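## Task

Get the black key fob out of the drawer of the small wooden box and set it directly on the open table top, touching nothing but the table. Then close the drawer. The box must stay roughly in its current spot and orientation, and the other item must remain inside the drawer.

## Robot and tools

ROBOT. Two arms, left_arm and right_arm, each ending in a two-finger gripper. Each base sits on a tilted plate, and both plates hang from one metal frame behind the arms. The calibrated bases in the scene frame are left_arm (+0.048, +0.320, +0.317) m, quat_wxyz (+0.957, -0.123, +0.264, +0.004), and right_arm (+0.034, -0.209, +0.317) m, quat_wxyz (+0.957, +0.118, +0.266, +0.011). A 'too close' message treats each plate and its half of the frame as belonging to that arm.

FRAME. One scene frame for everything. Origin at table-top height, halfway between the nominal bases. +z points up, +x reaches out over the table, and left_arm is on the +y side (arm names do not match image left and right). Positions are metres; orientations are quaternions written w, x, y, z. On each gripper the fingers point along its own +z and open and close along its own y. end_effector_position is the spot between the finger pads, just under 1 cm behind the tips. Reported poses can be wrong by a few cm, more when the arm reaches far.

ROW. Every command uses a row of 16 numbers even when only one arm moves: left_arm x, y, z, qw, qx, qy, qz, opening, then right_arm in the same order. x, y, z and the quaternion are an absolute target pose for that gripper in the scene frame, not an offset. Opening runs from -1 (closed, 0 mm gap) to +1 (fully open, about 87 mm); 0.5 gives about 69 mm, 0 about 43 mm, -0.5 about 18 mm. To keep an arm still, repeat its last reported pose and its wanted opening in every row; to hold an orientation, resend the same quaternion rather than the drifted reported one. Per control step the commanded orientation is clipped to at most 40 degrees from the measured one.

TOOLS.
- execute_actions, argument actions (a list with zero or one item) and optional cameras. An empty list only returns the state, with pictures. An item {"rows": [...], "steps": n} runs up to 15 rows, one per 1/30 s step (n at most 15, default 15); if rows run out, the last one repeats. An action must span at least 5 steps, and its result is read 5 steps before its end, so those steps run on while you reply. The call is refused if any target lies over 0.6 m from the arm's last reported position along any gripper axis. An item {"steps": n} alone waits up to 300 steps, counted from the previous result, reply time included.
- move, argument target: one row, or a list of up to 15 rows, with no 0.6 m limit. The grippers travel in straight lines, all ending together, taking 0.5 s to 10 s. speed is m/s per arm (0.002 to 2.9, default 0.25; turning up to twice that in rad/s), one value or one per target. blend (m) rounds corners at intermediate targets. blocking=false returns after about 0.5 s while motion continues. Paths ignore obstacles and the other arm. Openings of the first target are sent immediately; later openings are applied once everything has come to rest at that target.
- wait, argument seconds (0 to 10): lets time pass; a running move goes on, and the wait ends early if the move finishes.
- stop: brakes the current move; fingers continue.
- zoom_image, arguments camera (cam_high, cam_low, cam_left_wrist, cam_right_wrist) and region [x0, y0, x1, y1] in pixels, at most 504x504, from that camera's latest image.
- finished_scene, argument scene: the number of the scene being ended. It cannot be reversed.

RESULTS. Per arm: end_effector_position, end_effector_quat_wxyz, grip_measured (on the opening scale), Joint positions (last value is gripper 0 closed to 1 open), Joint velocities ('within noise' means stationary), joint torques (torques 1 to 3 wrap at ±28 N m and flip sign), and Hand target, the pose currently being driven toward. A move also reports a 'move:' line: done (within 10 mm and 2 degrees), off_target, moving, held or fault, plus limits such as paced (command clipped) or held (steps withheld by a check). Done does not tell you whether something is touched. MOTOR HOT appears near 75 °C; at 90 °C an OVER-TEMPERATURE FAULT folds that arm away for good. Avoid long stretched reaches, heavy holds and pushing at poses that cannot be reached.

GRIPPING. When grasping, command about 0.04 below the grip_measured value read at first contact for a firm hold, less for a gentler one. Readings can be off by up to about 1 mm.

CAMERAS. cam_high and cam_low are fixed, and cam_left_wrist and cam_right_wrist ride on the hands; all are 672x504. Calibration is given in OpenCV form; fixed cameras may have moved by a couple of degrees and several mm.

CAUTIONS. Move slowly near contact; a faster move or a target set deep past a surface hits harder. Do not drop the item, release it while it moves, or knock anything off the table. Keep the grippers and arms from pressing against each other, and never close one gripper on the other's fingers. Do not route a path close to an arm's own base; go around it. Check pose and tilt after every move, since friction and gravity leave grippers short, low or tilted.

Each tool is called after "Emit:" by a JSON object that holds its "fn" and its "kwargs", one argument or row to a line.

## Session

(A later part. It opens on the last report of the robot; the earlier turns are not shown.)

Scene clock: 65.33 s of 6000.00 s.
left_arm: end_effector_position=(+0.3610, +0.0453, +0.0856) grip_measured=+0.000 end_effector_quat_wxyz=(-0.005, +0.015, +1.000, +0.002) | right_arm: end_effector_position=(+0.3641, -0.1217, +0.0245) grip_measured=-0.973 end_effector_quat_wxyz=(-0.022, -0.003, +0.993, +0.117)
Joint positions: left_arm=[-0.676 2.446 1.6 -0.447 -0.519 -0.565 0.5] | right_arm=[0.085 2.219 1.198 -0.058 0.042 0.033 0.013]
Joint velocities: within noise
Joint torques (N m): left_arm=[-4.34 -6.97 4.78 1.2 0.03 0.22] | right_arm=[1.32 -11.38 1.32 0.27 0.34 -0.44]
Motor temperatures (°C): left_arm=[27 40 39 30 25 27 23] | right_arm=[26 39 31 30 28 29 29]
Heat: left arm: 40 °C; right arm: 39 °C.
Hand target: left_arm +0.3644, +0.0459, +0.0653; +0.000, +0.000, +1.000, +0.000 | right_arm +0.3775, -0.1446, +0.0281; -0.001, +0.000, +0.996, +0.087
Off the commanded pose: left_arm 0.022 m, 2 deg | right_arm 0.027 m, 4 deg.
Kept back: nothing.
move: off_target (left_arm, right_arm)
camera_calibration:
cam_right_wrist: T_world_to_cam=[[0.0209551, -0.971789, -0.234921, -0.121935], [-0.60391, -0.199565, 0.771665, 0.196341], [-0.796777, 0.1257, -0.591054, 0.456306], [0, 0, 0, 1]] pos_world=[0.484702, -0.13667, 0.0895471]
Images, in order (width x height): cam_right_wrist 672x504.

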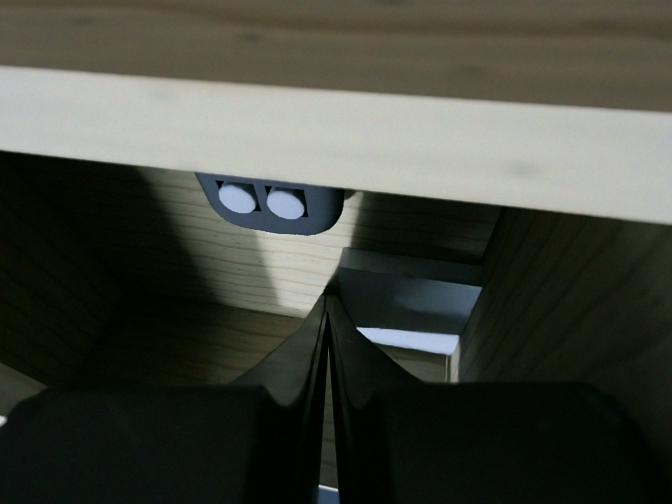

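Emit:
{"fn": "move", "kwargs": {
  "target": [
    [0.365,0.045,0.064,0,0,1,0,0, 0.378,-0.122,0.085,0.05,0,0.998,0.03,-1],
    [0.365,0.045,0.064,0,0,1,0,0, 0.459,-0.100,0.095,0.342,0,0.9397,0,-1]
  ],
  "speed": [0.25, 0.3],
  "blend": [0.02, 0],
  "cameras": ["cam_right_wrist","cam_high"]
}}

Scene clock: 68.70 s of 6000.00 s.
left_arm: end_effector_position=(+0.3610, +0.0453, +0.0856) grip_measured=+0.000 end_effector_quat_wxyz=(-0.005, +0.015, +1.000, +0.002) | right_arm: end_effector_position=(+0.4628, -0.1044, +0.0977) grip_measured=-0.973 end_effector_quat_wxyz=(+0.340, +0.005, +0.940, +0.002)
Joint positions: left_arm=[-0.676 2.446 1.6 -0.447 -0.519 -0.565 0.5] | right_arm=[0.296 2.07 0.831 0.889 0.431 -0.071 0.013]
Joint velocities: within noise
Joint torques (N m): left_arm=[-4.34 -7.02 4.75 1.18 0.01 0.23] | right_arm=[5.56 -6.08 1.94 1.47 0.06 -0.22]
Motor temperatures (°C): left_arm=[27 40 39 30 25 27 23] | right_arm=[26 39 31 30 28 29 29]
Heat: left arm: 40 °C; right arm: 39 °C.
Hand target: left_arm +0.3644, +0.0459, +0.0653; +0.000, +0.000, +1.000, +0.000 | right_arm +0.4590, -0.1000, +0.0951; +0.342, +0.000, +0.940, +0.000
Off the commanded pose: left_arm 0.022 m, 2 deg | right_arm 0.006 m, 1 deg.
Kept back: nothing.
move: off_target (left_arm)
camera_calibration:
cam_right_wrist: T_world_to_cam=[[0.00843342, -0.999957, 0.00387024, -0.110441], [-0.982961, -0.00757926, 0.183656, 0.455849], [-0.183618, -0.00535314, -0.982983, 0.31694], [0, 0, 0, 1]] pos_world=[0.507209, -0.105284, 0.228255]
Images, in order (width x height): cam_high 672x504, cam_right_wrist 672x504.

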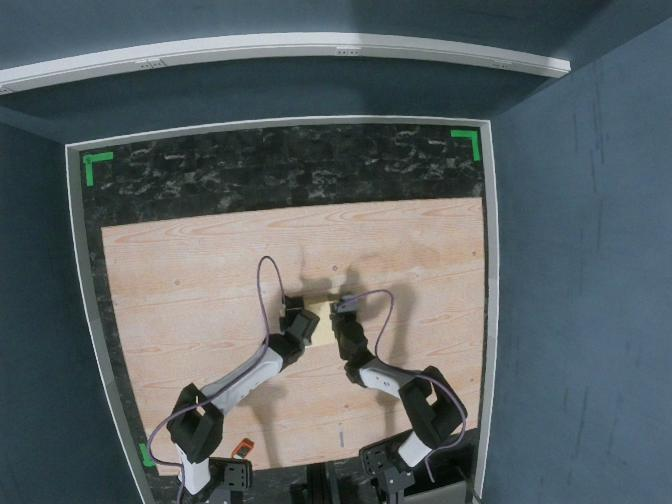

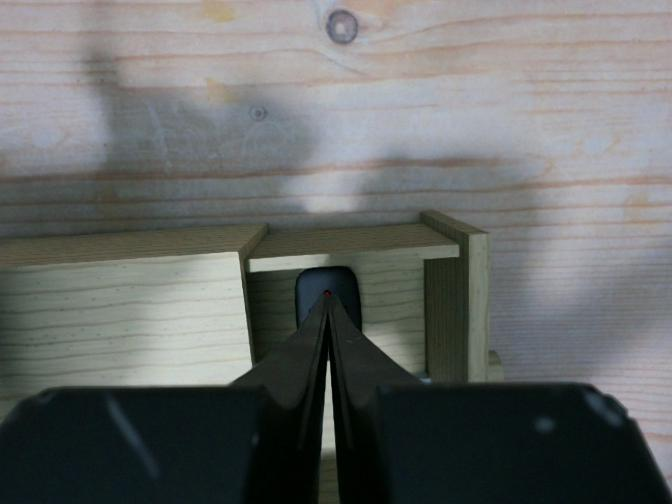

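Emit:
{"fn": "zoom_image", "kwargs": {
  "camera": "cam_right_wrist",
  "region": [220, 200, 520, 400]
}}

Scaled by 1.680 from the camera's 672x504 image, which has a finer 960x720 frame.

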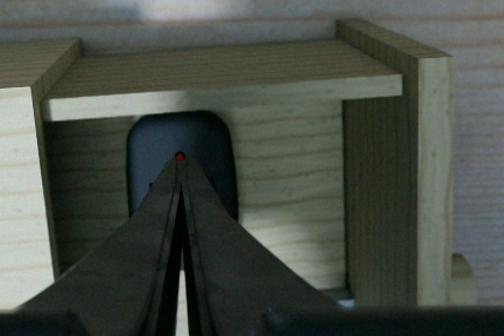

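Emit:
{"fn": "move", "kwargs": {
  "target": [
    [0.365,0.045,0.064,0,0,1,0,0, 0.434,-0.104,0.082,0.1696,-0.0292,0.9814,0.0848,-0.1]
  ],
  "speed": [0.3],
  "cameras": ["cam_right_wrist","cam_high"]
}}

Emit:
{"fn": "zoom_image", "kwargs": {
  "camera": "cam_right_wrist",
  "region": [180, 100, 520, 340]
}}

Scene clock: 72.00 s of 6000.00 s.
left_arm: end_effector_position=(+0.3610, +0.0453, +0.0856) grip_measured=+0.000 end_effector_quat_wxyz=(-0.005, +0.015, +1.000, +0.002) | right_arm: end_effector_position=(+0.4141, -0.0998, +0.0700) grip_measured=-0.100 end_effector_quat_wxyz=(+0.148, -0.044, +0.985, +0.081)
Joint positions: left_arm=[-0.676 2.446 1.6 -0.447 -0.519 -0.565 0.5] | right_arm=[0.217 2.046 0.993 0.292 0.198 -0.022 0.45]
Joint velocities: within noise
Joint torques (N m): left_arm=[-4.36 -7.01 4.74 1.19 0.02 0.22] | right_arm=[3.29 -10.84 4.37 0.68 -0.18 -0.06]
Motor temperatures (°C): left_arm=[27 40 39 30 25 27 23] | right_arm=[26 39 31 31 28 29 29]
Heat: left arm: 40 °C; right arm: 39 °C.
Hand target: left_arm +0.3644, +0.0459, +0.0653; +0.000, +0.000, +1.000, +0.000 | right_arm +0.4338, -0.1041, +0.0820; +0.170, -0.029, +0.981, +0.085
Off the commanded pose: left_arm 0.022 m, 2 deg | right_arm 0.024 m, 3 deg.
Kept back: nothing.
move: off_target (left_arm, right_arm)
camera_calibration:
cam_right_wrist: T_world_to_cam=[[0.130291, -0.981244, -0.142069, -0.143705], [-0.825054, -0.186765, 0.533296, 0.305413], [-0.549827, 0.0477312, -0.833913, 0.427287], [0, 0, 0, 1]] pos_world=[0.50564, -0.104364, 0.173028]
Images, in order (width x height): cam_high 672x504, cam_right_wrist 672x504.

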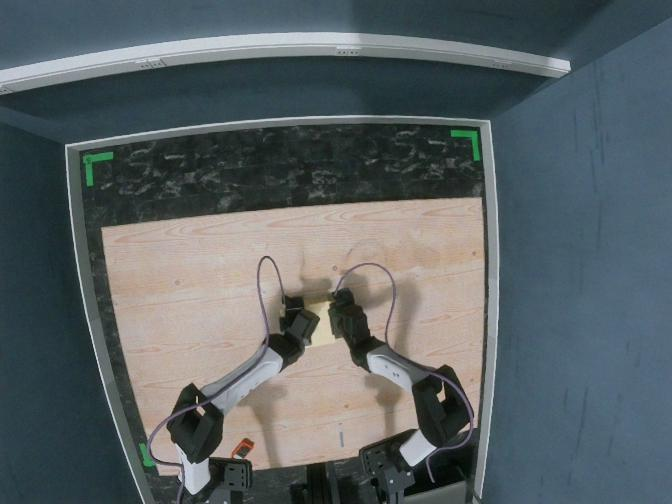

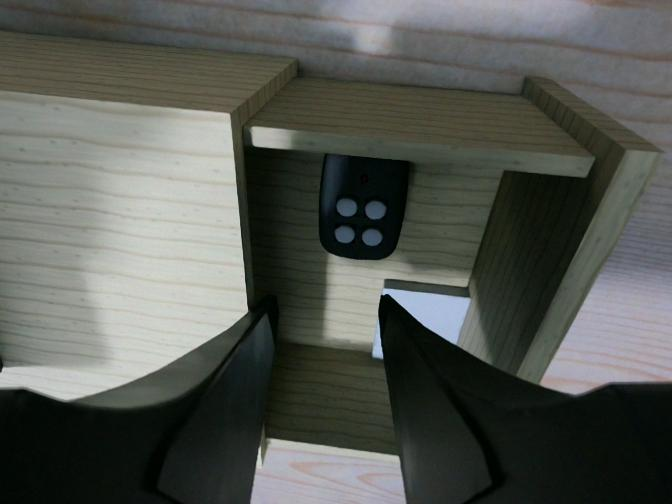

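Scaled by 1.482 from the camera's 672x504 image, which has a finer 960x720 frame.

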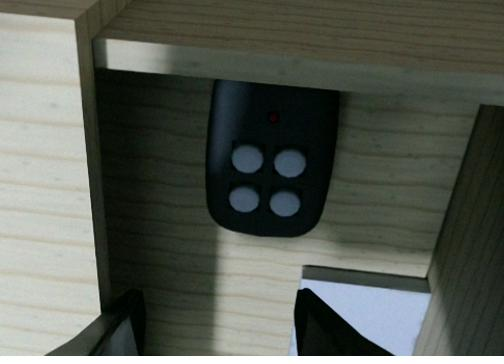

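Emit:
{"fn": "move", "kwargs": {
  "target": [
    [0.365,0.045,0.064,0,0,1,0,0, 0.450,-0.1085,0.070,0.1696,-0.0292,0.9814,0.0848,-0.12]
  ],
  "speed": [0.12],
  "cameras": ["cam_right_wrist"]
}}

Emit:
{"fn": "zoom_image", "kwargs": {
  "camera": "cam_right_wrist",
  "region": [180, 100, 520, 340]
}}

Scene clock: 74.10 s of 6000.00 s.
left_arm: end_effector_position=(+0.3610, +0.0453, +0.0856) grip_measured=+0.000 end_effector_quat_wxyz=(-0.005, +0.015, +1.000, +0.002) | right_arm: end_effector_position=(+0.4500, -0.1065, +0.0754) grip_measured=-0.120 end_effector_quat_wxyz=(+0.174, -0.027, +0.981, +0.084)
Joint positions: left_arm=[-0.676 2.446 1.6 -0.447 -0.519 -0.565 0.5] | right_arm=[0.19 2.046 1.08 0.264 0.178 -0.022 0.44]
Joint velocities: within noise
Joint torques (N m): left_arm=[-4.36 -7.01 4.78 1.2 0.03 0.23] | right_arm=[3.29 -7.15 4.74 0.74 -0.18 -0.25]
Motor temperatures (°C): left_arm=[27 40 39 30 25 27 23] | right_arm=[26 39 31 31 28 29 29]
Heat: left arm: 40 °C; right arm: 39 °C.
Hand target: left_arm +0.3644, +0.0459, +0.0653; +0.000, +0.000, +1.000, +0.000 | right_arm +0.4500, -0.1085, +0.0701; +0.170, -0.029, +0.981, +0.085
Off the commanded pose: left_arm 0.022 m, 2 deg | right_arm 0.006 m, 1 deg.
Kept back: nothing.
move: off_target (left_arm)
camera_calibration:
cam_right_wrist: T_world_to_cam=[[0.102933, -0.983395, -0.149464, -0.141573], [-0.856095, -0.164094, 0.490076, 0.350559], [-0.506464, 0.0775107, -0.85877, 0.437404], [0, 0, 0, 1]] pos_world=[0.536213, -0.115601, 0.182669]
Images, in order (width x height): cam_right_wrist 672x504.

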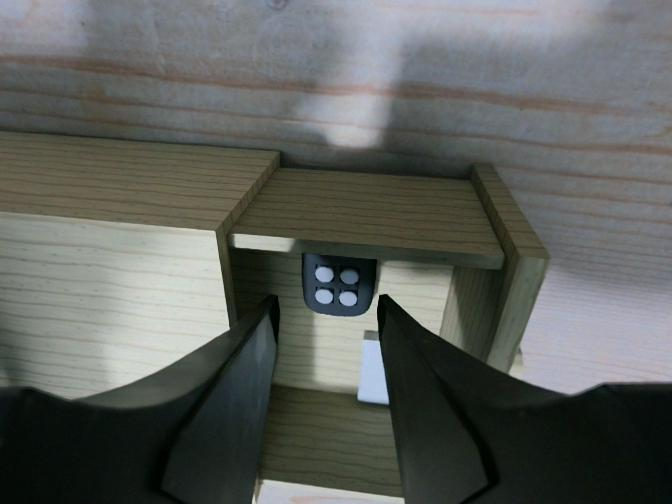

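Scaled by 1.482 from the camera's 672x504 image, which has a finer 960x720 frame.

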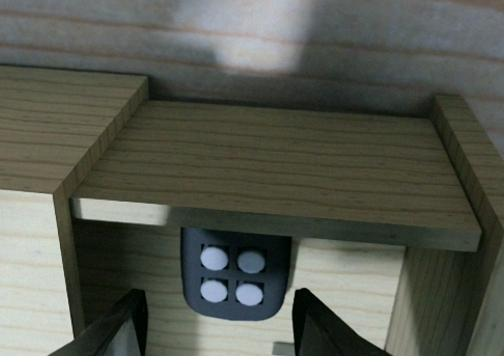

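Emit:
{"fn": "move", "kwargs": {
  "target": [
    [0.365,0.045,0.064,0,0,1,0,0, 0.433,-0.1075,0.044,0.1696,-0.0292,0.9814,0.0848,-0.12]
  ],
  "speed": [0.12],
  "cameras": ["cam_right_wrist"]
}}

Emit:
{"fn": "zoom_image", "kwargs": {
  "camera": "cam_right_wrist",
  "region": [180, 150, 520, 390]
}}

Scene clock: 77.63 s of 6000.00 s.
left_arm: end_effector_position=(+0.3610, +0.0453, +0.0856) grip_measured=+0.000 end_effector_quat_wxyz=(-0.005, +0.015, +1.000, +0.002) | right_arm: end_effector_position=(+0.4337, -0.1051, +0.0497) grip_measured=-0.120 end_effector_quat_wxyz=(+0.167, -0.029, +0.982, +0.084)
Joint positions: left_arm=[-0.676 2.446 1.6 -0.447 -0.519 -0.565 0.5] | right_arm=[0.177 2.125 1.061 0.349 0.167 -0.03 0.44]
Joint velocities: within noise
Joint torques (N m): left_arm=[-4.36 -7.04 4.78 1.2 0.03 0.22] | right_arm=[3.12 -7.09 2.45 1.01 -0.17 -0.26]
Motor temperatures (°C): left_arm=[27 41 39 30 25 27 23] | right_arm=[26 39 31 31 28 29 29]
Heat: left arm: 41 °C; right arm: 39 °C.
Hand target: left_arm +0.3644, +0.0459, +0.0653; +0.000, +0.000, +1.000, +0.000 | right_arm +0.4329, -0.1076, +0.0441; +0.169, -0.029, +0.981, +0.085
Off the commanded pose: left_arm 0.022 m, 2 deg | right_arm 0.006 m, 0 deg.
Kept back: nothing.
move: off_target (left_arm)
camera_calibration:
cam_right_wrist: T_world_to_cam=[[0.104741, -0.98312, -0.150017, -0.14313], [-0.848818, -0.166977, 0.501625, 0.345385], [-0.518206, 0.0747961, -0.851979, 0.411443], [0, 0, 0, 1]] pos_world=[0.521373, -0.113817, 0.155816]
Images, in order (width x height): cam_right_wrist 672x504.

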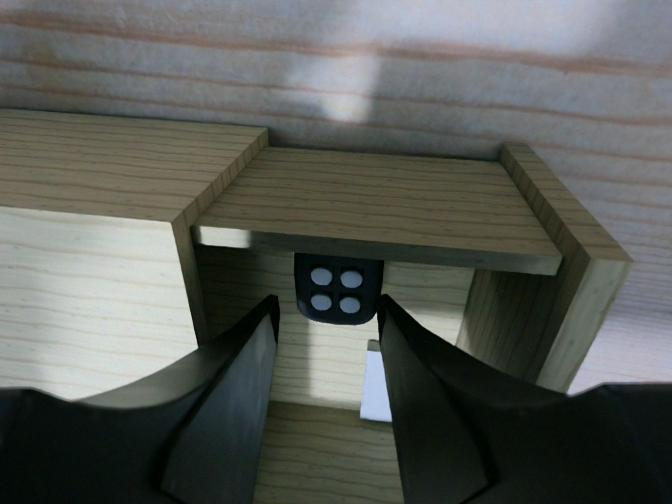

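Scaled by 1.482 from the camera's 672x504 image, which has a finer 960x720 frame.

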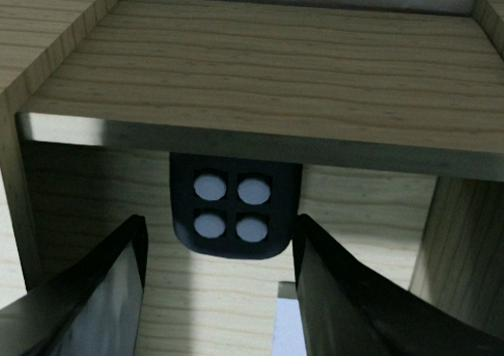

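Emit:
{"fn": "move", "kwargs": {
  "target": [
    [0.365,0.045,0.064,0,0,1,0,0, 0.4295,-0.1085,0.023,0.1696,-0.0292,0.9814,0.0848,-0.12]
  ],
  "speed": [0.07],
  "cameras": ["cam_right_wrist"]
}}

Emit:
{"fn": "zoom_image", "kwargs": {
  "camera": "cam_right_wrist",
  "region": [180, 150, 520, 390]
}}

Scene clock: 78.87 s of 6000.00 s.
left_arm: end_effector_position=(+0.3610, +0.0453, +0.0856) grip_measured=+0.000 end_effector_quat_wxyz=(-0.005, +0.015, +1.000, +0.002) | right_arm: end_effector_position=(+0.4220, -0.1082, +0.0300) grip_measured=-0.120 end_effector_quat_wxyz=(+0.157, -0.031, +0.984, +0.081)
Joint positions: left_arm=[-0.676 2.446 1.6 -0.447 -0.519 -0.565 0.5] | right_arm=[0.159 2.186 1.063 0.389 0.159 -0.043 0.44]
Joint velocities: within noise
Joint torques (N m): left_arm=[-4.34 -7.04 4.79 1.2 0.02 0.23] | right_arm=[3.18 -6.15 4.18 1.08 -0.26 -0.25]
Motor temperatures (°C): left_arm=[27 41 39 30 25 27 23] | right_arm=[26 39 31 31 28 29 29]
Heat: left arm: 41 °C; right arm: 39 °C.
Hand target: left_arm +0.3644, +0.0459, +0.0653; +0.000, +0.000, +1.000, +0.000 | right_arm +0.4293, -0.1087, +0.0235; +0.169, -0.029, +0.981, +0.085
Off the commanded pose: left_arm 0.022 m, 2 deg | right_arm 0.010 m, 2 deg.
Kept back: nothing.
move: off_target (left_arm)
camera_calibration:
cam_right_wrist: T_world_to_cam=[[0.107431, -0.98364, -0.144609, -0.149282], [-0.837962, -0.167861, 0.519271, 0.33947], [-0.53505, 0.0653905, -0.842286, 0.394569], [0, 0, 0, 1]] pos_world=[0.511615, -0.115657, 0.134475]
Images, in order (width x height): cam_right_wrist 672x504.

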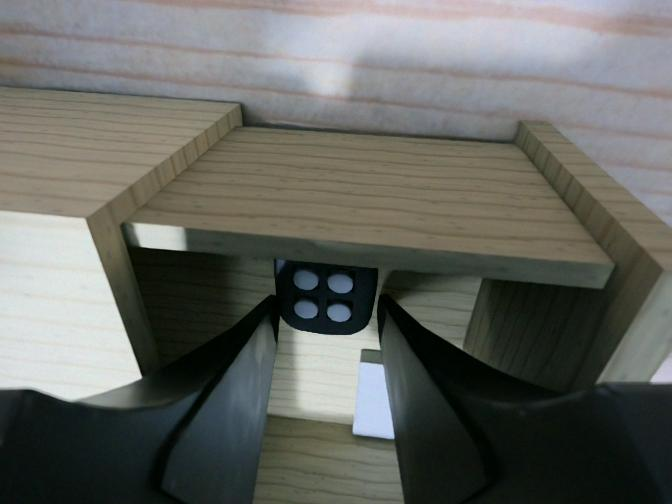

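Scaled by 1.482 from the camera's 672x504 image, which has a finer 960x720 frame.

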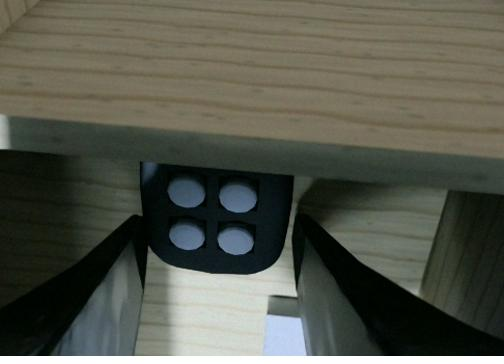

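Emit:
{"fn": "move", "kwargs": {
  "target": [
    [0.365,0.045,0.064,0,0,1,0,0, 0.441,-0.107,0.021,0.185,-0.0292,0.9785,0.0848,-0.09]
  ],
  "speed": [0.07],
  "cameras": ["cam_right_wrist"]
}}

Emit:
{"fn": "zoom_image", "kwargs": {
  "camera": "cam_right_wrist",
  "region": [180, 150, 520, 390]
}}

Scene clock: 80.30 s of 6000.00 s.
left_arm: end_effector_position=(+0.3610, +0.0453, +0.0856) grip_measured=+0.000 end_effector_quat_wxyz=(-0.005, +0.015, +1.000, +0.002) | right_arm: end_effector_position=(+0.4260, -0.1086, +0.0300) grip_measured=-0.090 end_effector_quat_wxyz=(+0.161, -0.036, +0.983, +0.080)
Joint positions: left_arm=[-0.676 2.446 1.6 -0.447 -0.519 -0.565 0.5] | right_arm=[0.159 2.188 1.072 0.39 0.159 -0.055 0.455]
Joint velocities: within noise
Joint torques (N m): left_arm=[-4.31 -7.04 4.78 1.2 0.03 0.23] | right_arm=[3.08 -5.41 5.35 1.34 -0.28 -0.16]
Motor temperatures (°C): left_arm=[27 41 39 30 25 27 23] | right_arm=[26 39 31 31 28 29 29]
Heat: left arm: 41 °C; right arm: 39 °C.
Hand target: left_arm +0.3644, +0.0459, +0.0653; +0.000, +0.000, +1.000, +0.000 | right_arm +0.4402, -0.1076, +0.0222; +0.185, -0.029, +0.979, +0.084
Off the commanded pose: left_arm 0.022 m, 2 deg | right_arm 0.018 m, 3 deg.
Kept back: nothing.
move: off_target (left_arm, right_arm)
camera_calibration:
cam_right_wrist: T_world_to_cam=[[0.117304, -0.983109, -0.140483, -0.154237], [-0.841425, -0.173526, 0.511754, 0.34401], [-0.527488, 0.0581754, -0.847569, 0.39295], [0, 0, 0, 1]] pos_world=[0.514827, -0.114797, 0.135336]
Images, in order (width x height): cam_right_wrist 672x504.

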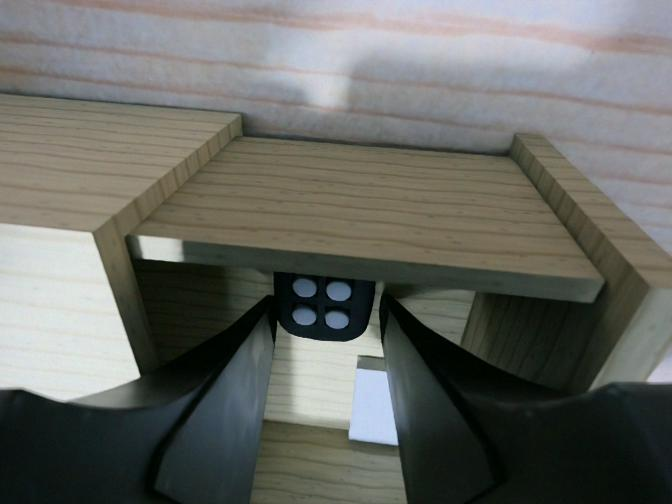

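Scaled by 1.482 from the camera's 672x504 image, which has a finer 960x720 frame.

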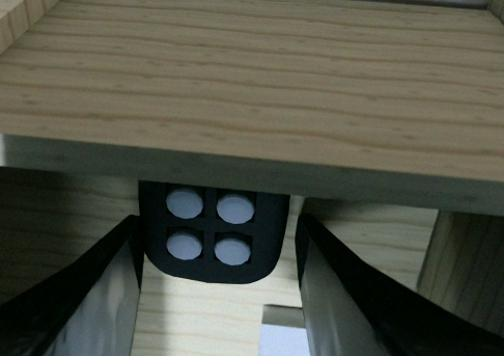

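Emit:
{"fn": "move", "kwargs": {
  "target": [
    [0.365,0.045,0.064,0,0,1,0,0, 0.441,-0.104,0.034,0.185,-0.0292,0.9785,0.0848,-0.02],
    [0.365,0.045,0.064,0,0,1,0,0, 0.441,-0.104,0.0205,0.185,-0.0292,0.9785,0.0848,-0.02],
    [0.365,0.045,0.064,0,0,1,0,0, 0.441,-0.104,0.0205,0.185,-0.0292,0.9785,0.0848,-0.32]
  ],
  "speed": [0.08,0.06,0.1],
  "cameras": ["cam_right_wrist"]
}}

Emit:
{"fn": "zoom_image", "kwargs": {
  "camera": "cam_right_wrist",
  "region": [180, 150, 520, 390]
}}

Scene clock: 82.03 s of 6000.00 s.
left_arm: end_effector_position=(+0.3610, +0.0453, +0.0856) grip_measured=+0.000 end_effector_quat_wxyz=(-0.005, +0.015, +1.000, +0.002) | right_arm: end_effector_position=(+0.4289, -0.1095, +0.0297) grip_measured=-0.181 end_effector_quat_wxyz=(+0.164, -0.038, +0.983, +0.077)
Joint positions: left_arm=[-0.676 2.446 1.6 -0.447 -0.519 -0.565 0.5] | right_arm=[0.158 2.19 1.079 0.391 0.163 -0.061 0.409]
Joint velocities: within noise
Joint torques (N m): left_arm=[-4.34 -7.04 4.75 1.2 0.03 0.23] | right_arm=[3.85 -5.22 5.34 1.34 -0.25 -0.08]
Motor temperatures (°C): left_arm=[28 41 39 30 25 27 23] | right_arm=[26 39 31 31 28 29 29]
Heat: left arm: 41 °C; right arm: 39 °C.
Hand target: left_arm +0.3644, +0.0459, +0.0653; +0.000, +0.000, +1.000, +0.000 | right_arm +0.4405, -0.1044, +0.0217; +0.185, -0.029, +0.979, +0.085
Off the commanded pose: left_arm 0.022 m, 2 deg | right_arm 0.016 m, 3 deg.
Kept back: nothing.
move: off_target (left_arm, right_arm); target 3's new opening was sent with right_arm's hand 0.018 m and 3 deg from that target
camera_calibration:
cam_right_wrist: T_world_to_cam=[[0.120209, -0.983608, -0.134405, -0.15706], [-0.844258, -0.172514, 0.507413, 0.347865], [-0.522282, 0.052477, -0.851157, 0.391498], [0, 0, 0, 1]] pos_world=[0.51704, -0.115019, 0.135605]
Images, in order (width x height): cam_right_wrist 672x504.

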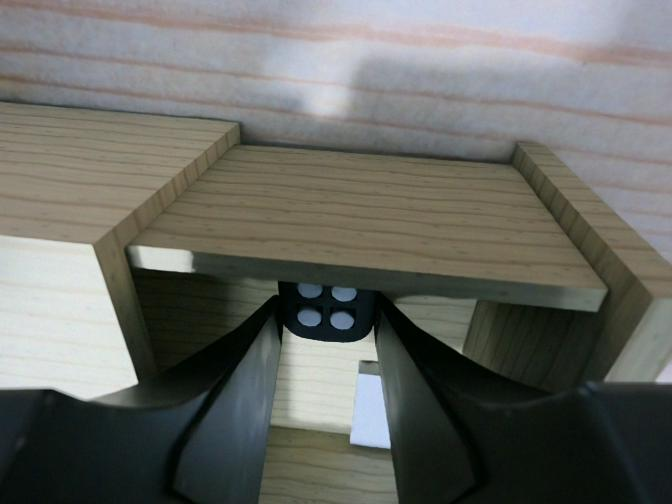

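Scaled by 1.482 from the camera's 672x504 image, which has a finer 960x720 frame.

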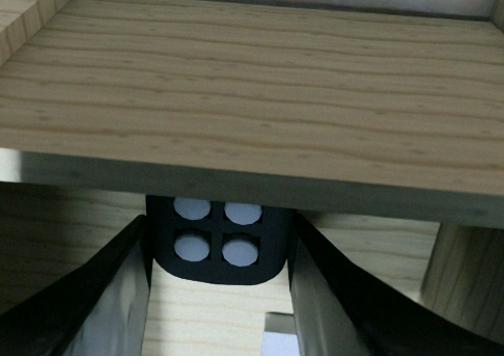

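Emit:
{"fn": "move", "kwargs": {
  "target": [
    [0.365,0.045,0.064,0,0,1,0,0, 0.441,-0.107,0.12,0.185,-0.0292,0.9785,0.0848,-0.32],
    [0.365,0.045,0.064,0,0,1,0,0, 0.41,-0.22,0.13,0.185,-0.0292,0.9785,0.0848,-0.32],
    [0.365,0.045,0.064,0,0,1,0,0, 0.39,-0.32,0.06,0.185,-0.0292,0.9785,0.0848,-0.32]
  ],
  "speed": [0.12,0.25,0.2],
  "blend": [0.02,0.03,0],
  "cameras": ["cam_right_wrist","cam_high","cam_low"]
}}

Scene clock: 85.30 s of 6000.00 s.
left_arm: end_effector_position=(+0.3610, +0.0453, +0.0856) grip_measured=+0.000 end_effector_quat_wxyz=(-0.005, +0.015, +1.000, +0.002) | right_arm: end_effector_position=(+0.3832, -0.3191, +0.0632) grip_measured=-0.182 end_effector_quat_wxyz=(+0.173, -0.022, +0.981, +0.083)
Joint positions: left_arm=[-0.676 2.446 1.6 -0.447 -0.519 -0.565 0.5] | right_arm=[-0.421 1.902 0.876 0.303 -0.286 -0.408 0.409]
Joint velocities: within noise
Joint torques (N m): left_arm=[-4.37 -6.98 4.79 1.19 0.02 0.22] | right_arm=[0.32 -6.52 3.81 0.87 -0.34 -0.25]
Motor temperatures (°C): left_arm=[28 41 39 30 25 27 23] | right_arm=[26 39 31 31 28 29 29]
Heat: left arm: 41 °C; right arm: 39 °C.
Hand target: left_arm +0.3644, +0.0459, +0.0653; +0.000, +0.000, +1.000, +0.000 | right_arm +0.3899, -0.3200, +0.0602; +0.185, -0.029, +0.979, +0.085
Off the commanded pose: left_arm 0.022 m, 2 deg | right_arm 0.008 m, 2 deg.
Kept back: nothing.
move: off_target (left_arm)
camera_calibration:
cam_right_wrist: T_world_to_cam=[[0.0915741, -0.98461, -0.148853, -0.341625], [-0.857026, -0.154044, 0.491707, 0.267846], [-0.50707, 0.0825435, -0.857943, 0.411365], [0, 0, 0, 1]] pos_world=[0.469426, -0.329063, 0.170374]
Images, in order (width x height): cam_high 672x504, cam_low 672x504, cam_right_wrist 672x504.

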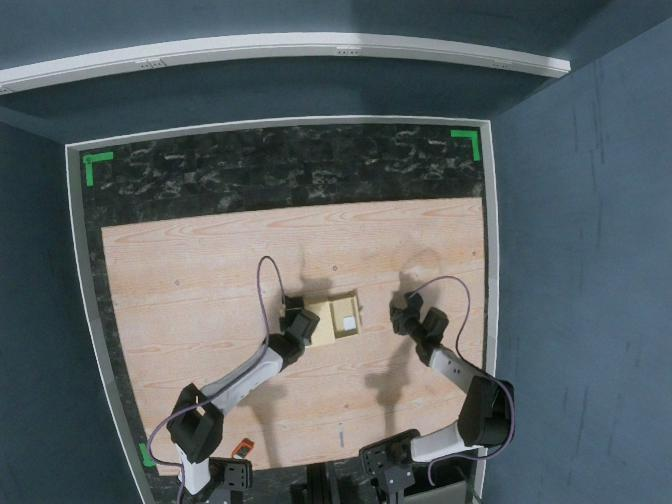

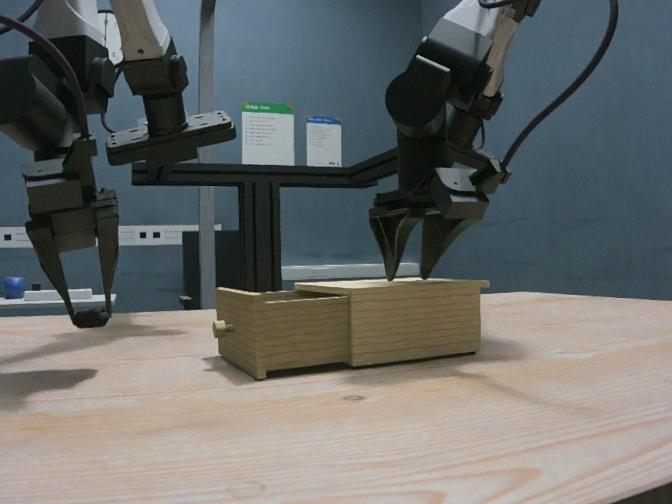

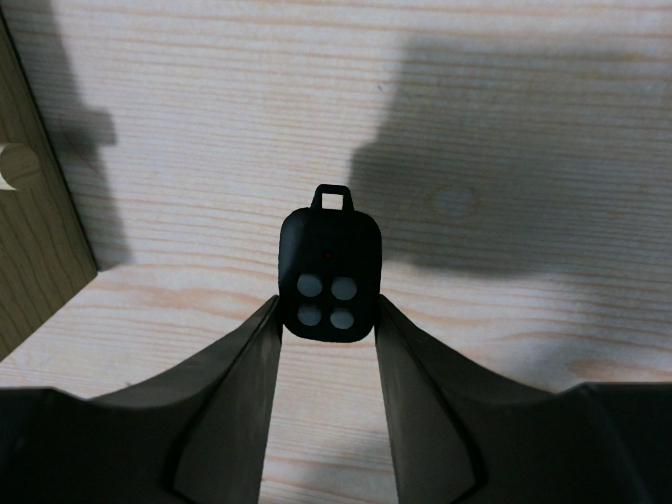

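Emit:
{"fn": "move", "kwargs": {
  "target": [
    [0.365,0.045,0.064,0,0,1,0,0, 0.392,-0.32,0.032,0.185,-0.0292,0.9785,0.0848,-0.32],
    [0.365,0.045,0.064,0,0,1,0,0, 0.392,-0.32,0.011,0.185,-0.0292,0.9785,0.0848,-0.32]
  ],
  "speed": [0.15,0.03],
  "cameras": ["cam_right_wrist","cam_low"]
}}

Emit:
{"fn": "zoom_image", "kwargs": {
  "camera": "cam_low",
  "region": [0, 200, 240, 400]
}}

Scene clock: 86.70 s of 6000.00 s.
left_arm: end_effector_position=(+0.3610, +0.0453, +0.0856) grip_measured=+0.000 end_effector_quat_wxyz=(-0.005, +0.015, +1.000, +0.002) | right_arm: end_effector_position=(+0.3860, -0.3194, +0.0170) grip_measured=-0.182 end_effector_quat_wxyz=(+0.173, -0.023, +0.981, +0.084)
Joint positions: left_arm=[-0.676 2.446 1.6 -0.447 -0.519 -0.565 0.5] | right_arm=[-0.421 2.093 0.973 0.395 -0.29 -0.409 0.409]
Joint velocities: within noise
Joint torques (N m): left_arm=[-4.36 -7.01 4.79 1.2 0.02 0.22] | right_arm=[0.25 -6.16 3.32 0.97 -0.32 -0.26]
Motor temperatures (°C): left_arm=[28 41 39 30 25 27 23] | right_arm=[26 39 31 31 28 29 29]
Heat: left arm: 41 °C; right arm: 39 °C.
Hand target: left_arm +0.3644, +0.0459, +0.0653; +0.000, +0.000, +1.000, +0.000 | right_arm +0.3917, -0.3200, +0.0113; +0.185, -0.029, +0.979, +0.085
Off the commanded pose: left_arm 0.022 m, 2 deg | right_arm 0.009 m, 2 deg.
Kept back: nothing.
move: off_target (left_arm)
camera_calibration:
cam_right_wrist: T_world_to_cam=[[0.093514, -0.983914, -0.152212, -0.349533], [-0.856588, -0.157432, 0.491397, 0.291644], [-0.507456, 0.0844305, -0.857531, 0.373859], [0, 0, 0, 1]] pos_world=[0.472222, -0.329561, 0.12408]
Images, in order (width x height): cam_low 672x504, cam_right_wrist 672x504.

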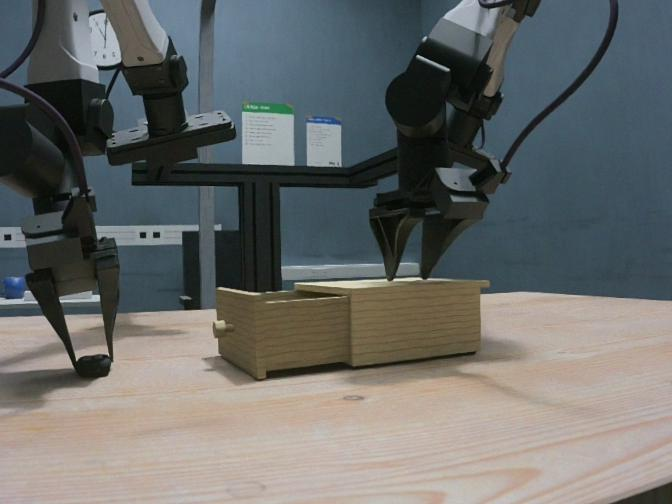

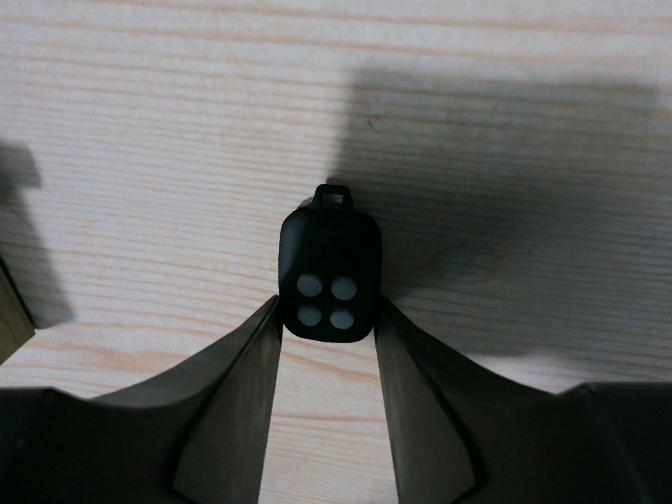

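Scaled by 2.100 from the camera's 672x504 image, which has a finer 960x720 frame.

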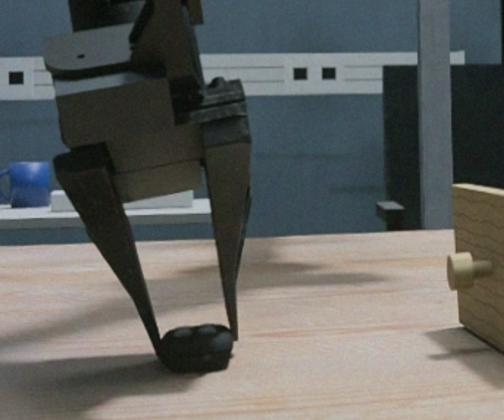

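Emit:
{"fn": "move", "kwargs": {
  "target": [
    [0.365,0.045,0.064,0,0,1,0,0, 0.393,-0.32,0.002,0.185,-0.0292,0.9785,0.0848,-0.32]
  ],
  "speed": [0.03],
  "cameras": ["cam_low"]
}}

Emit:
{"fn": "zoom_image", "kwargs": {
  "camera": "cam_low",
  "region": [0, 260, 200, 420]
}}

Scene clock: 87.63 s of 6000.00 s.
left_arm: end_effector_position=(+0.3610, +0.0453, +0.0856) grip_measured=+0.000 end_effector_quat_wxyz=(-0.005, +0.015, +1.000, +0.002) | right_arm: end_effector_position=(+0.3863, -0.3194, +0.0163) grip_measured=-0.182 end_effector_quat_wxyz=(+0.171, -0.022, +0.981, +0.086)
Joint positions: left_arm=[-0.676 2.446 1.6 -0.447 -0.519 -0.565 0.5] | right_arm=[-0.421 2.096 0.981 0.385 -0.291 -0.409 0.409]
Joint velocities: within noise
Joint torques (N m): left_arm=[-4.36 -6.98 4.79 1.2 0.02 0.22] | right_arm=[0.36 -3.75 4.93 1.16 -0.32 -0.23]
Motor temperatures (°C): left_arm=[28 41 39 30 25 27 23] | right_arm=[26 39 31 31 28 29 29]
Heat: left arm: 41 °C; right arm: 39 °C.
Hand target: left_arm +0.3644, +0.0459, +0.0653; +0.000, +0.000, +1.000, +0.000 | right_arm +0.3922, -0.3198, +0.0032; +0.185, -0.029, +0.979, +0.085
Off the commanded pose: left_arm 0.022 m, 2 deg | right_arm 0.016 m, 2 deg.
Kept back: nothing.
move: off_target (left_arm, right_arm)
Images, in order (width x height): cam_low 672x504.

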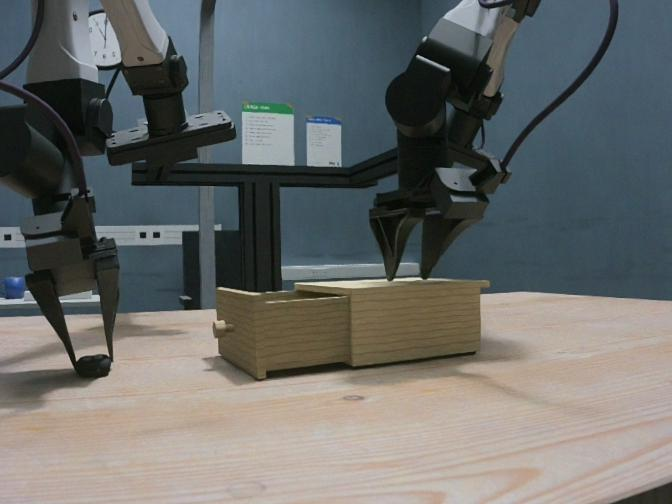

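Scaled by 2.520 from the camera's 672x504 image, which has a finer 960x720 frame.

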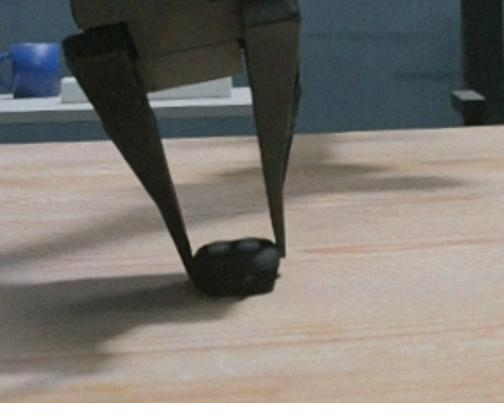

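Emit:
{"fn": "move", "kwargs": {
  "target": [
    [0.365,0.045,0.064,0,0,1,0,0, 0.392,-0.32,0.011,0.185,-0.0292,0.9785,0.0848,0.08],
    [0.365,0.045,0.064,0,0,1,0,0, 0.392,-0.32,0.09,0.185,-0.0292,0.9785,0.0848,0.08],
    [0.365,0.045,0.064,0,0,1,0,0, 0.375,-0.24,0.08,-0.0076,-0.0429,0.9839,0.1734,-1]
  ],
  "speed": [0.1,0.15,0.3],
  "blend": [0,0.02,0],
  "cameras": ["cam_right_wrist","cam_high","cam_low"]
}}

Scene clock: 91.73 s of 6000.00 s.
left_arm: end_effector_position=(+0.3610, +0.0453, +0.0856) grip_measured=+0.000 end_effector_quat_wxyz=(-0.005, +0.015, +1.000, +0.002) | right_arm: end_effector_position=(+0.3750, -0.2414, +0.0839) grip_measured=-0.973 end_effector_quat_wxyz=(-0.001, -0.044, +0.984, +0.174)
Joint positions: left_arm=[-0.676 2.446 1.6 -0.447 -0.519 -0.565 0.5] | right_arm=[-0.234 1.954 1.164 -0.303 -0.227 -0.341 0.013]
Joint velocities: within noise
Joint torques (N m): left_arm=[-4.33 -7.01 4.77 1.19 0.02 0.23] | right_arm=[2.03 -7.1 4.93 -0.08 -0.16 -0.08]
Motor temperatures (°C): left_arm=[28 41 39 30 25 27 23] | right_arm=[26 39 31 31 28 29 29]
Heat: left arm: 41 °C; right arm: 39 °C.
Hand target: left_arm +0.3644, +0.0459, +0.0653; +0.000, +0.000, +1.000, +0.000 | right_arm +0.3748, -0.2400, +0.0800; -0.008, -0.043, +0.984, +0.173
Off the commanded pose: left_arm 0.022 m, 2 deg | right_arm 0.004 m, 1 deg.
Kept back: nothing.
move: off_target (left_arm)
camera_calibration:
cam_right_wrist: T_world_to_cam=[[0.107553, -0.932697, -0.344252, -0.23843], [-0.620484, -0.333519, 0.709763, 0.112282], [-0.776809, 0.137265, -0.614595, 0.512509], [0, 0, 0, 1]] pos_world=[0.493435, -0.255284, 0.153212]
Images, in order (width x height): cam_high 672x504, cam_low 672x504, cam_right_wrist 672x504.

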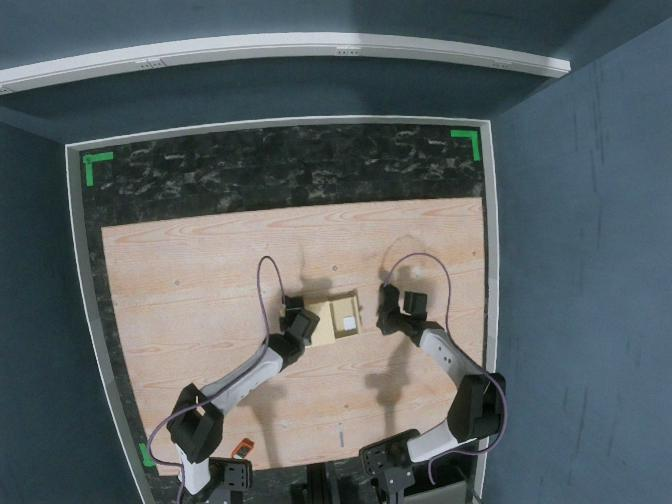

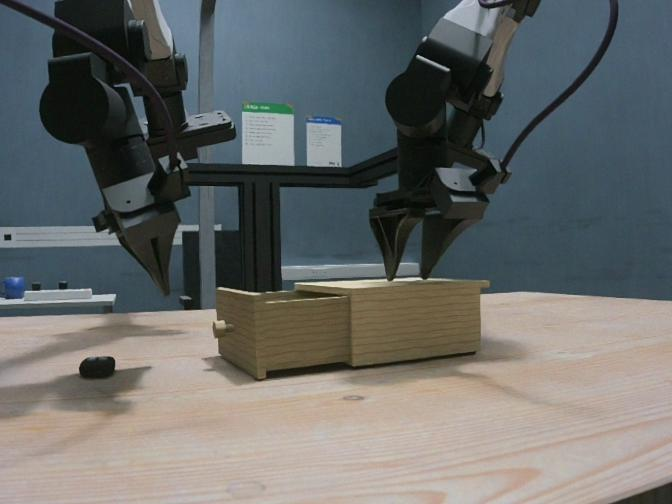

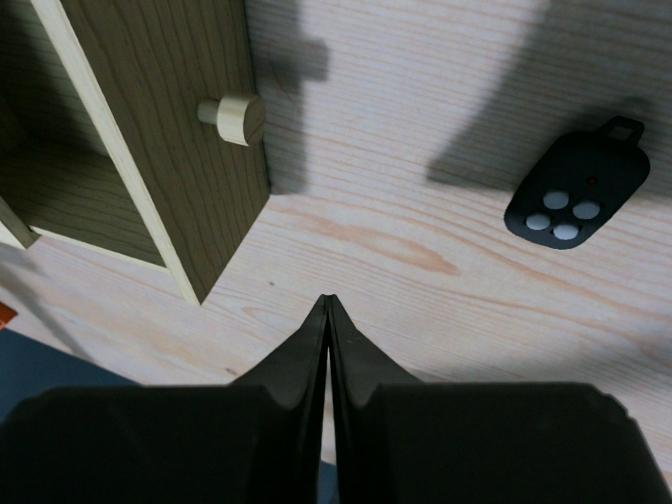

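Emit:
{"fn": "move", "kwargs": {
  "target": [
    [0.365,0.045,0.064,0,0,1,0,0, 0.371,-0.205,0.056,-0.0076,-0.0429,0.9839,0.1734,-1],
    [0.365,0.045,0.064,0,0,1,0,0, 0.371,-0.084,0.056,-0.0076,-0.0429,0.9839,0.1734,-1]
  ],
  "speed": [0.2,0.09],
  "blend": [0.015,0],
  "cameras": ["cam_right_wrist","cam_high","cam_low"]
}}

Emit:
{"fn": "zoom_image", "kwargs": {
  "camera": "cam_high",
  "region": [270, 280, 390, 370]
}}

Emit:
{"fn": "zoom_image", "kwargs": {
  "camera": "cam_low",
  "region": [200, 240, 520, 400]
}}

Scene clock: 94.27 s of 6000.00 s.
left_arm: end_effector_position=(+0.3610, +0.0453, +0.0856) grip_measured=+0.000 end_effector_quat_wxyz=(-0.005, +0.015, +1.000, +0.002) | right_arm: end_effector_position=(+0.3695, -0.1151, +0.0567) grip_measured=-0.973 end_effector_quat_wxyz=(-0.014, -0.043, +0.990, +0.130)
Joint positions: left_arm=[-0.676 2.446 1.6 -0.447 -0.519 -0.565 0.5] | right_arm=[0.122 2.116 1.162 -0.12 0.034 -0.018 0.013]
Joint velocities: within noise
Joint torques (N m): left_arm=[-4.36 -7.01 4.74 1.2 0.01 0.21] | right_arm=[7.3 -6.3 3.95 0.42 -0.88 0.15]
Motor temperatures (°C): left_arm=[28 42 39 30 25 27 23] | right_arm=[26 39 31 31 28 29 29]
Heat: left arm: 42 °C; right arm: 39 °C.
Hand target: left_arm +0.3644, +0.0459, +0.0653; +0.000, +0.000, +1.000, +0.000 | right_arm +0.3701, -0.0852, +0.0578; -0.009, -0.044, +0.984, +0.173
Off the commanded pose: left_arm 0.022 m, 2 deg | right_arm 0.031 m, 5 deg.
Kept back: nothing.
move: off_target (left_arm, right_arm)
camera_calibration:
cam_right_wrist: T_world_to_cam=[[0.102044, -0.959922, -0.261031, -0.13521], [-0.60484, -0.268197, 0.749826, 0.169775], [-0.789782, 0.0813671, -0.607967, 0.472191], [0, 0, 0, 1]] pos_world=[0.489413, -0.122679, 0.12448]
Images, in order (width x height): cam_high 672x504, cam_low 672x504, cam_right_wrist 672x504.

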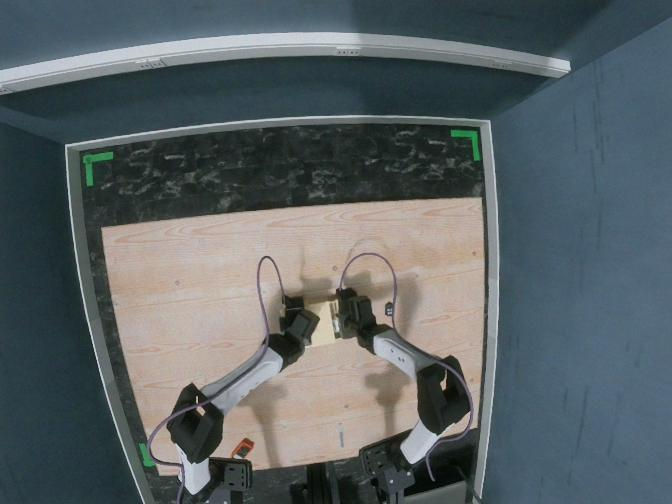

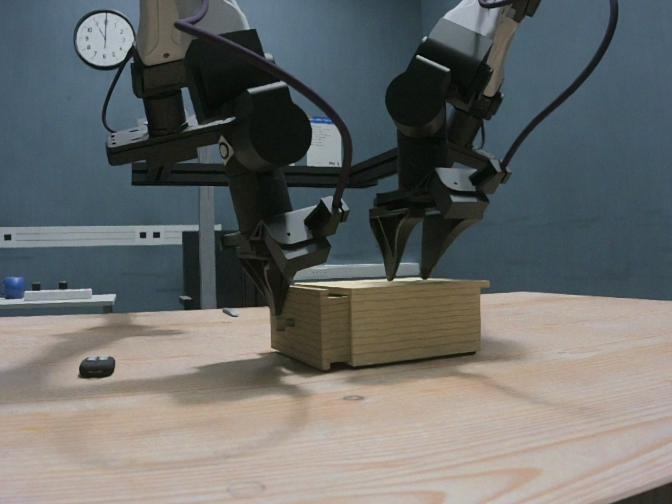

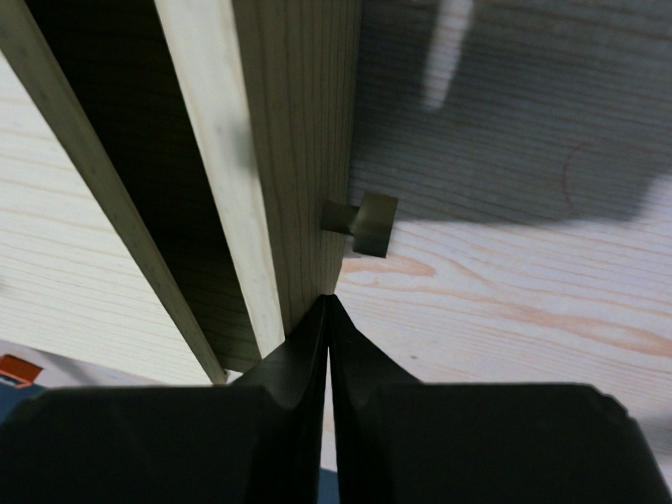

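Scaled by 4.200 from the camera's 672x504 image, which has a finer 960x720 frame.

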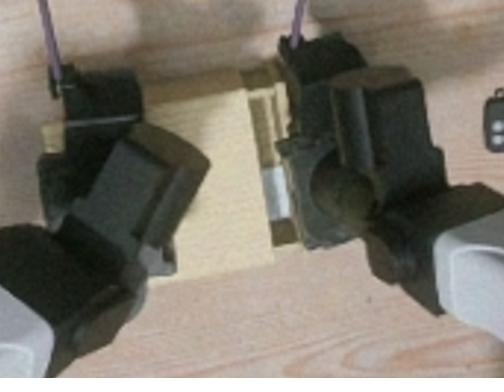

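Scaled by 1.575 from the camera's 672x504 image, which has a finer 960x720 frame.

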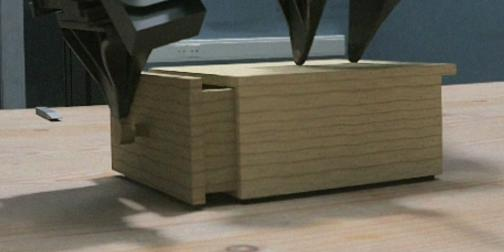

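Emit:
{"fn": "move", "kwargs": {
  "target": [0.365,0.045,0.064,0,0,1,0,0,0.375,-0.060,0.056,-0.0076,-0.0429,0.9839,0.1734,-1],
  "speed": 0.06,
  "cameras": ["cam_high","cam_low"]
}}

Scene clock: 96.27 s of 6000.00 s.
left_arm: end_effector_position=(+0.3610, +0.0453, +0.0856) grip_measured=+0.000 end_effector_quat_wxyz=(-0.005, +0.015, +1.000, +0.002) | right_arm: end_effector_position=(+0.3695, -0.0943, +0.0558) grip_measured=-0.974 end_effector_quat_wxyz=(-0.020, -0.037, +0.991, +0.129)
Joint positions: left_arm=[-0.676 2.446 1.6 -0.447 -0.519 -0.565 0.5] | right_arm=[0.171 2.15 1.197 -0.134 0.06 0.04 0.013]
Joint velocities: within noise
Joint torques (N m): left_arm=[-4.36 -7.04 4.7 1.19 0.02 0.22] | right_arm=[8.39 -6.41 4.83 0.46 -0.86 0.04]
Motor temperatures (°C): left_arm=[28 42 39 30 25 27 23] | right_arm=[26 39 31 31 28 29 29]
Heat: left arm: 42 °C; right arm: 39 °C.
Hand target: left_arm +0.3644, +0.0459, +0.0653; +0.000, +0.000, +1.000, +0.000 | right_arm +0.3737, -0.0613, +0.0581; -0.009, -0.044, +0.984, +0.173
Off the commanded pose: left_arm 0.022 m, 2 deg | right_arm 0.035 m, 5 deg.
Kept back: nothing.
move: off_target (left_arm, right_arm)
Images, in order (width x height): cam_high 672x504, cam_low 672x504.

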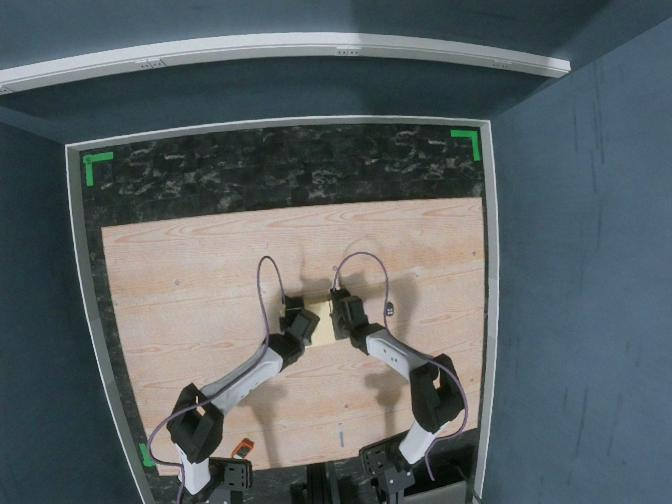

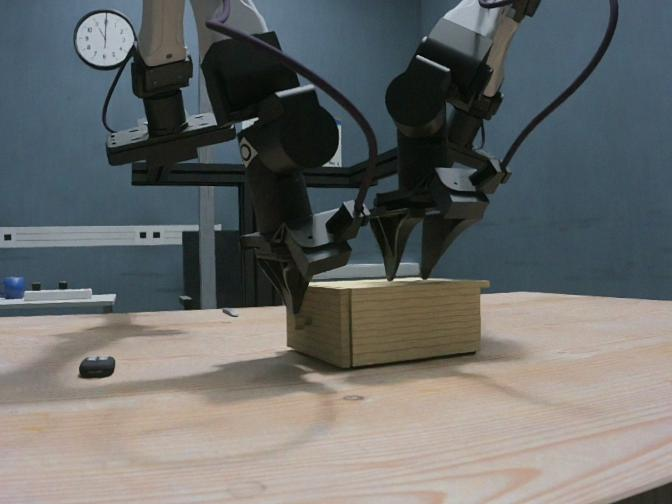

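Emit:
{"fn": "zoom_image", "kwargs": {
  "camera": "cam_low",
  "region": [270, 240, 510, 390]
}}

Emit:
{"fn": "zoom_image", "kwargs": {
  "camera": "cam_high",
  "region": [270, 285, 410, 360]
}}

Scaled by 2.100 from the camera's 672x504 image, which has a finer 960x720 frame.

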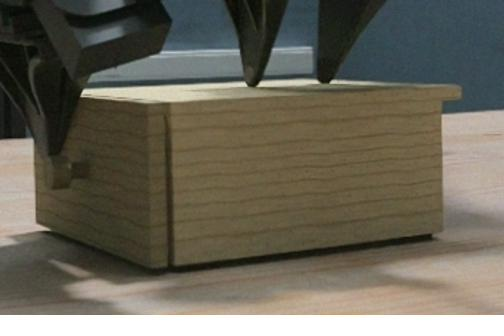

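Scaled by 3.600 from the camera's 672x504 image, which has a finer 960x720 frame.

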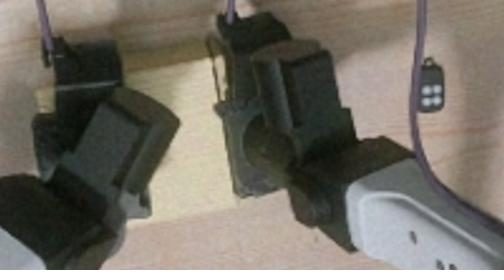

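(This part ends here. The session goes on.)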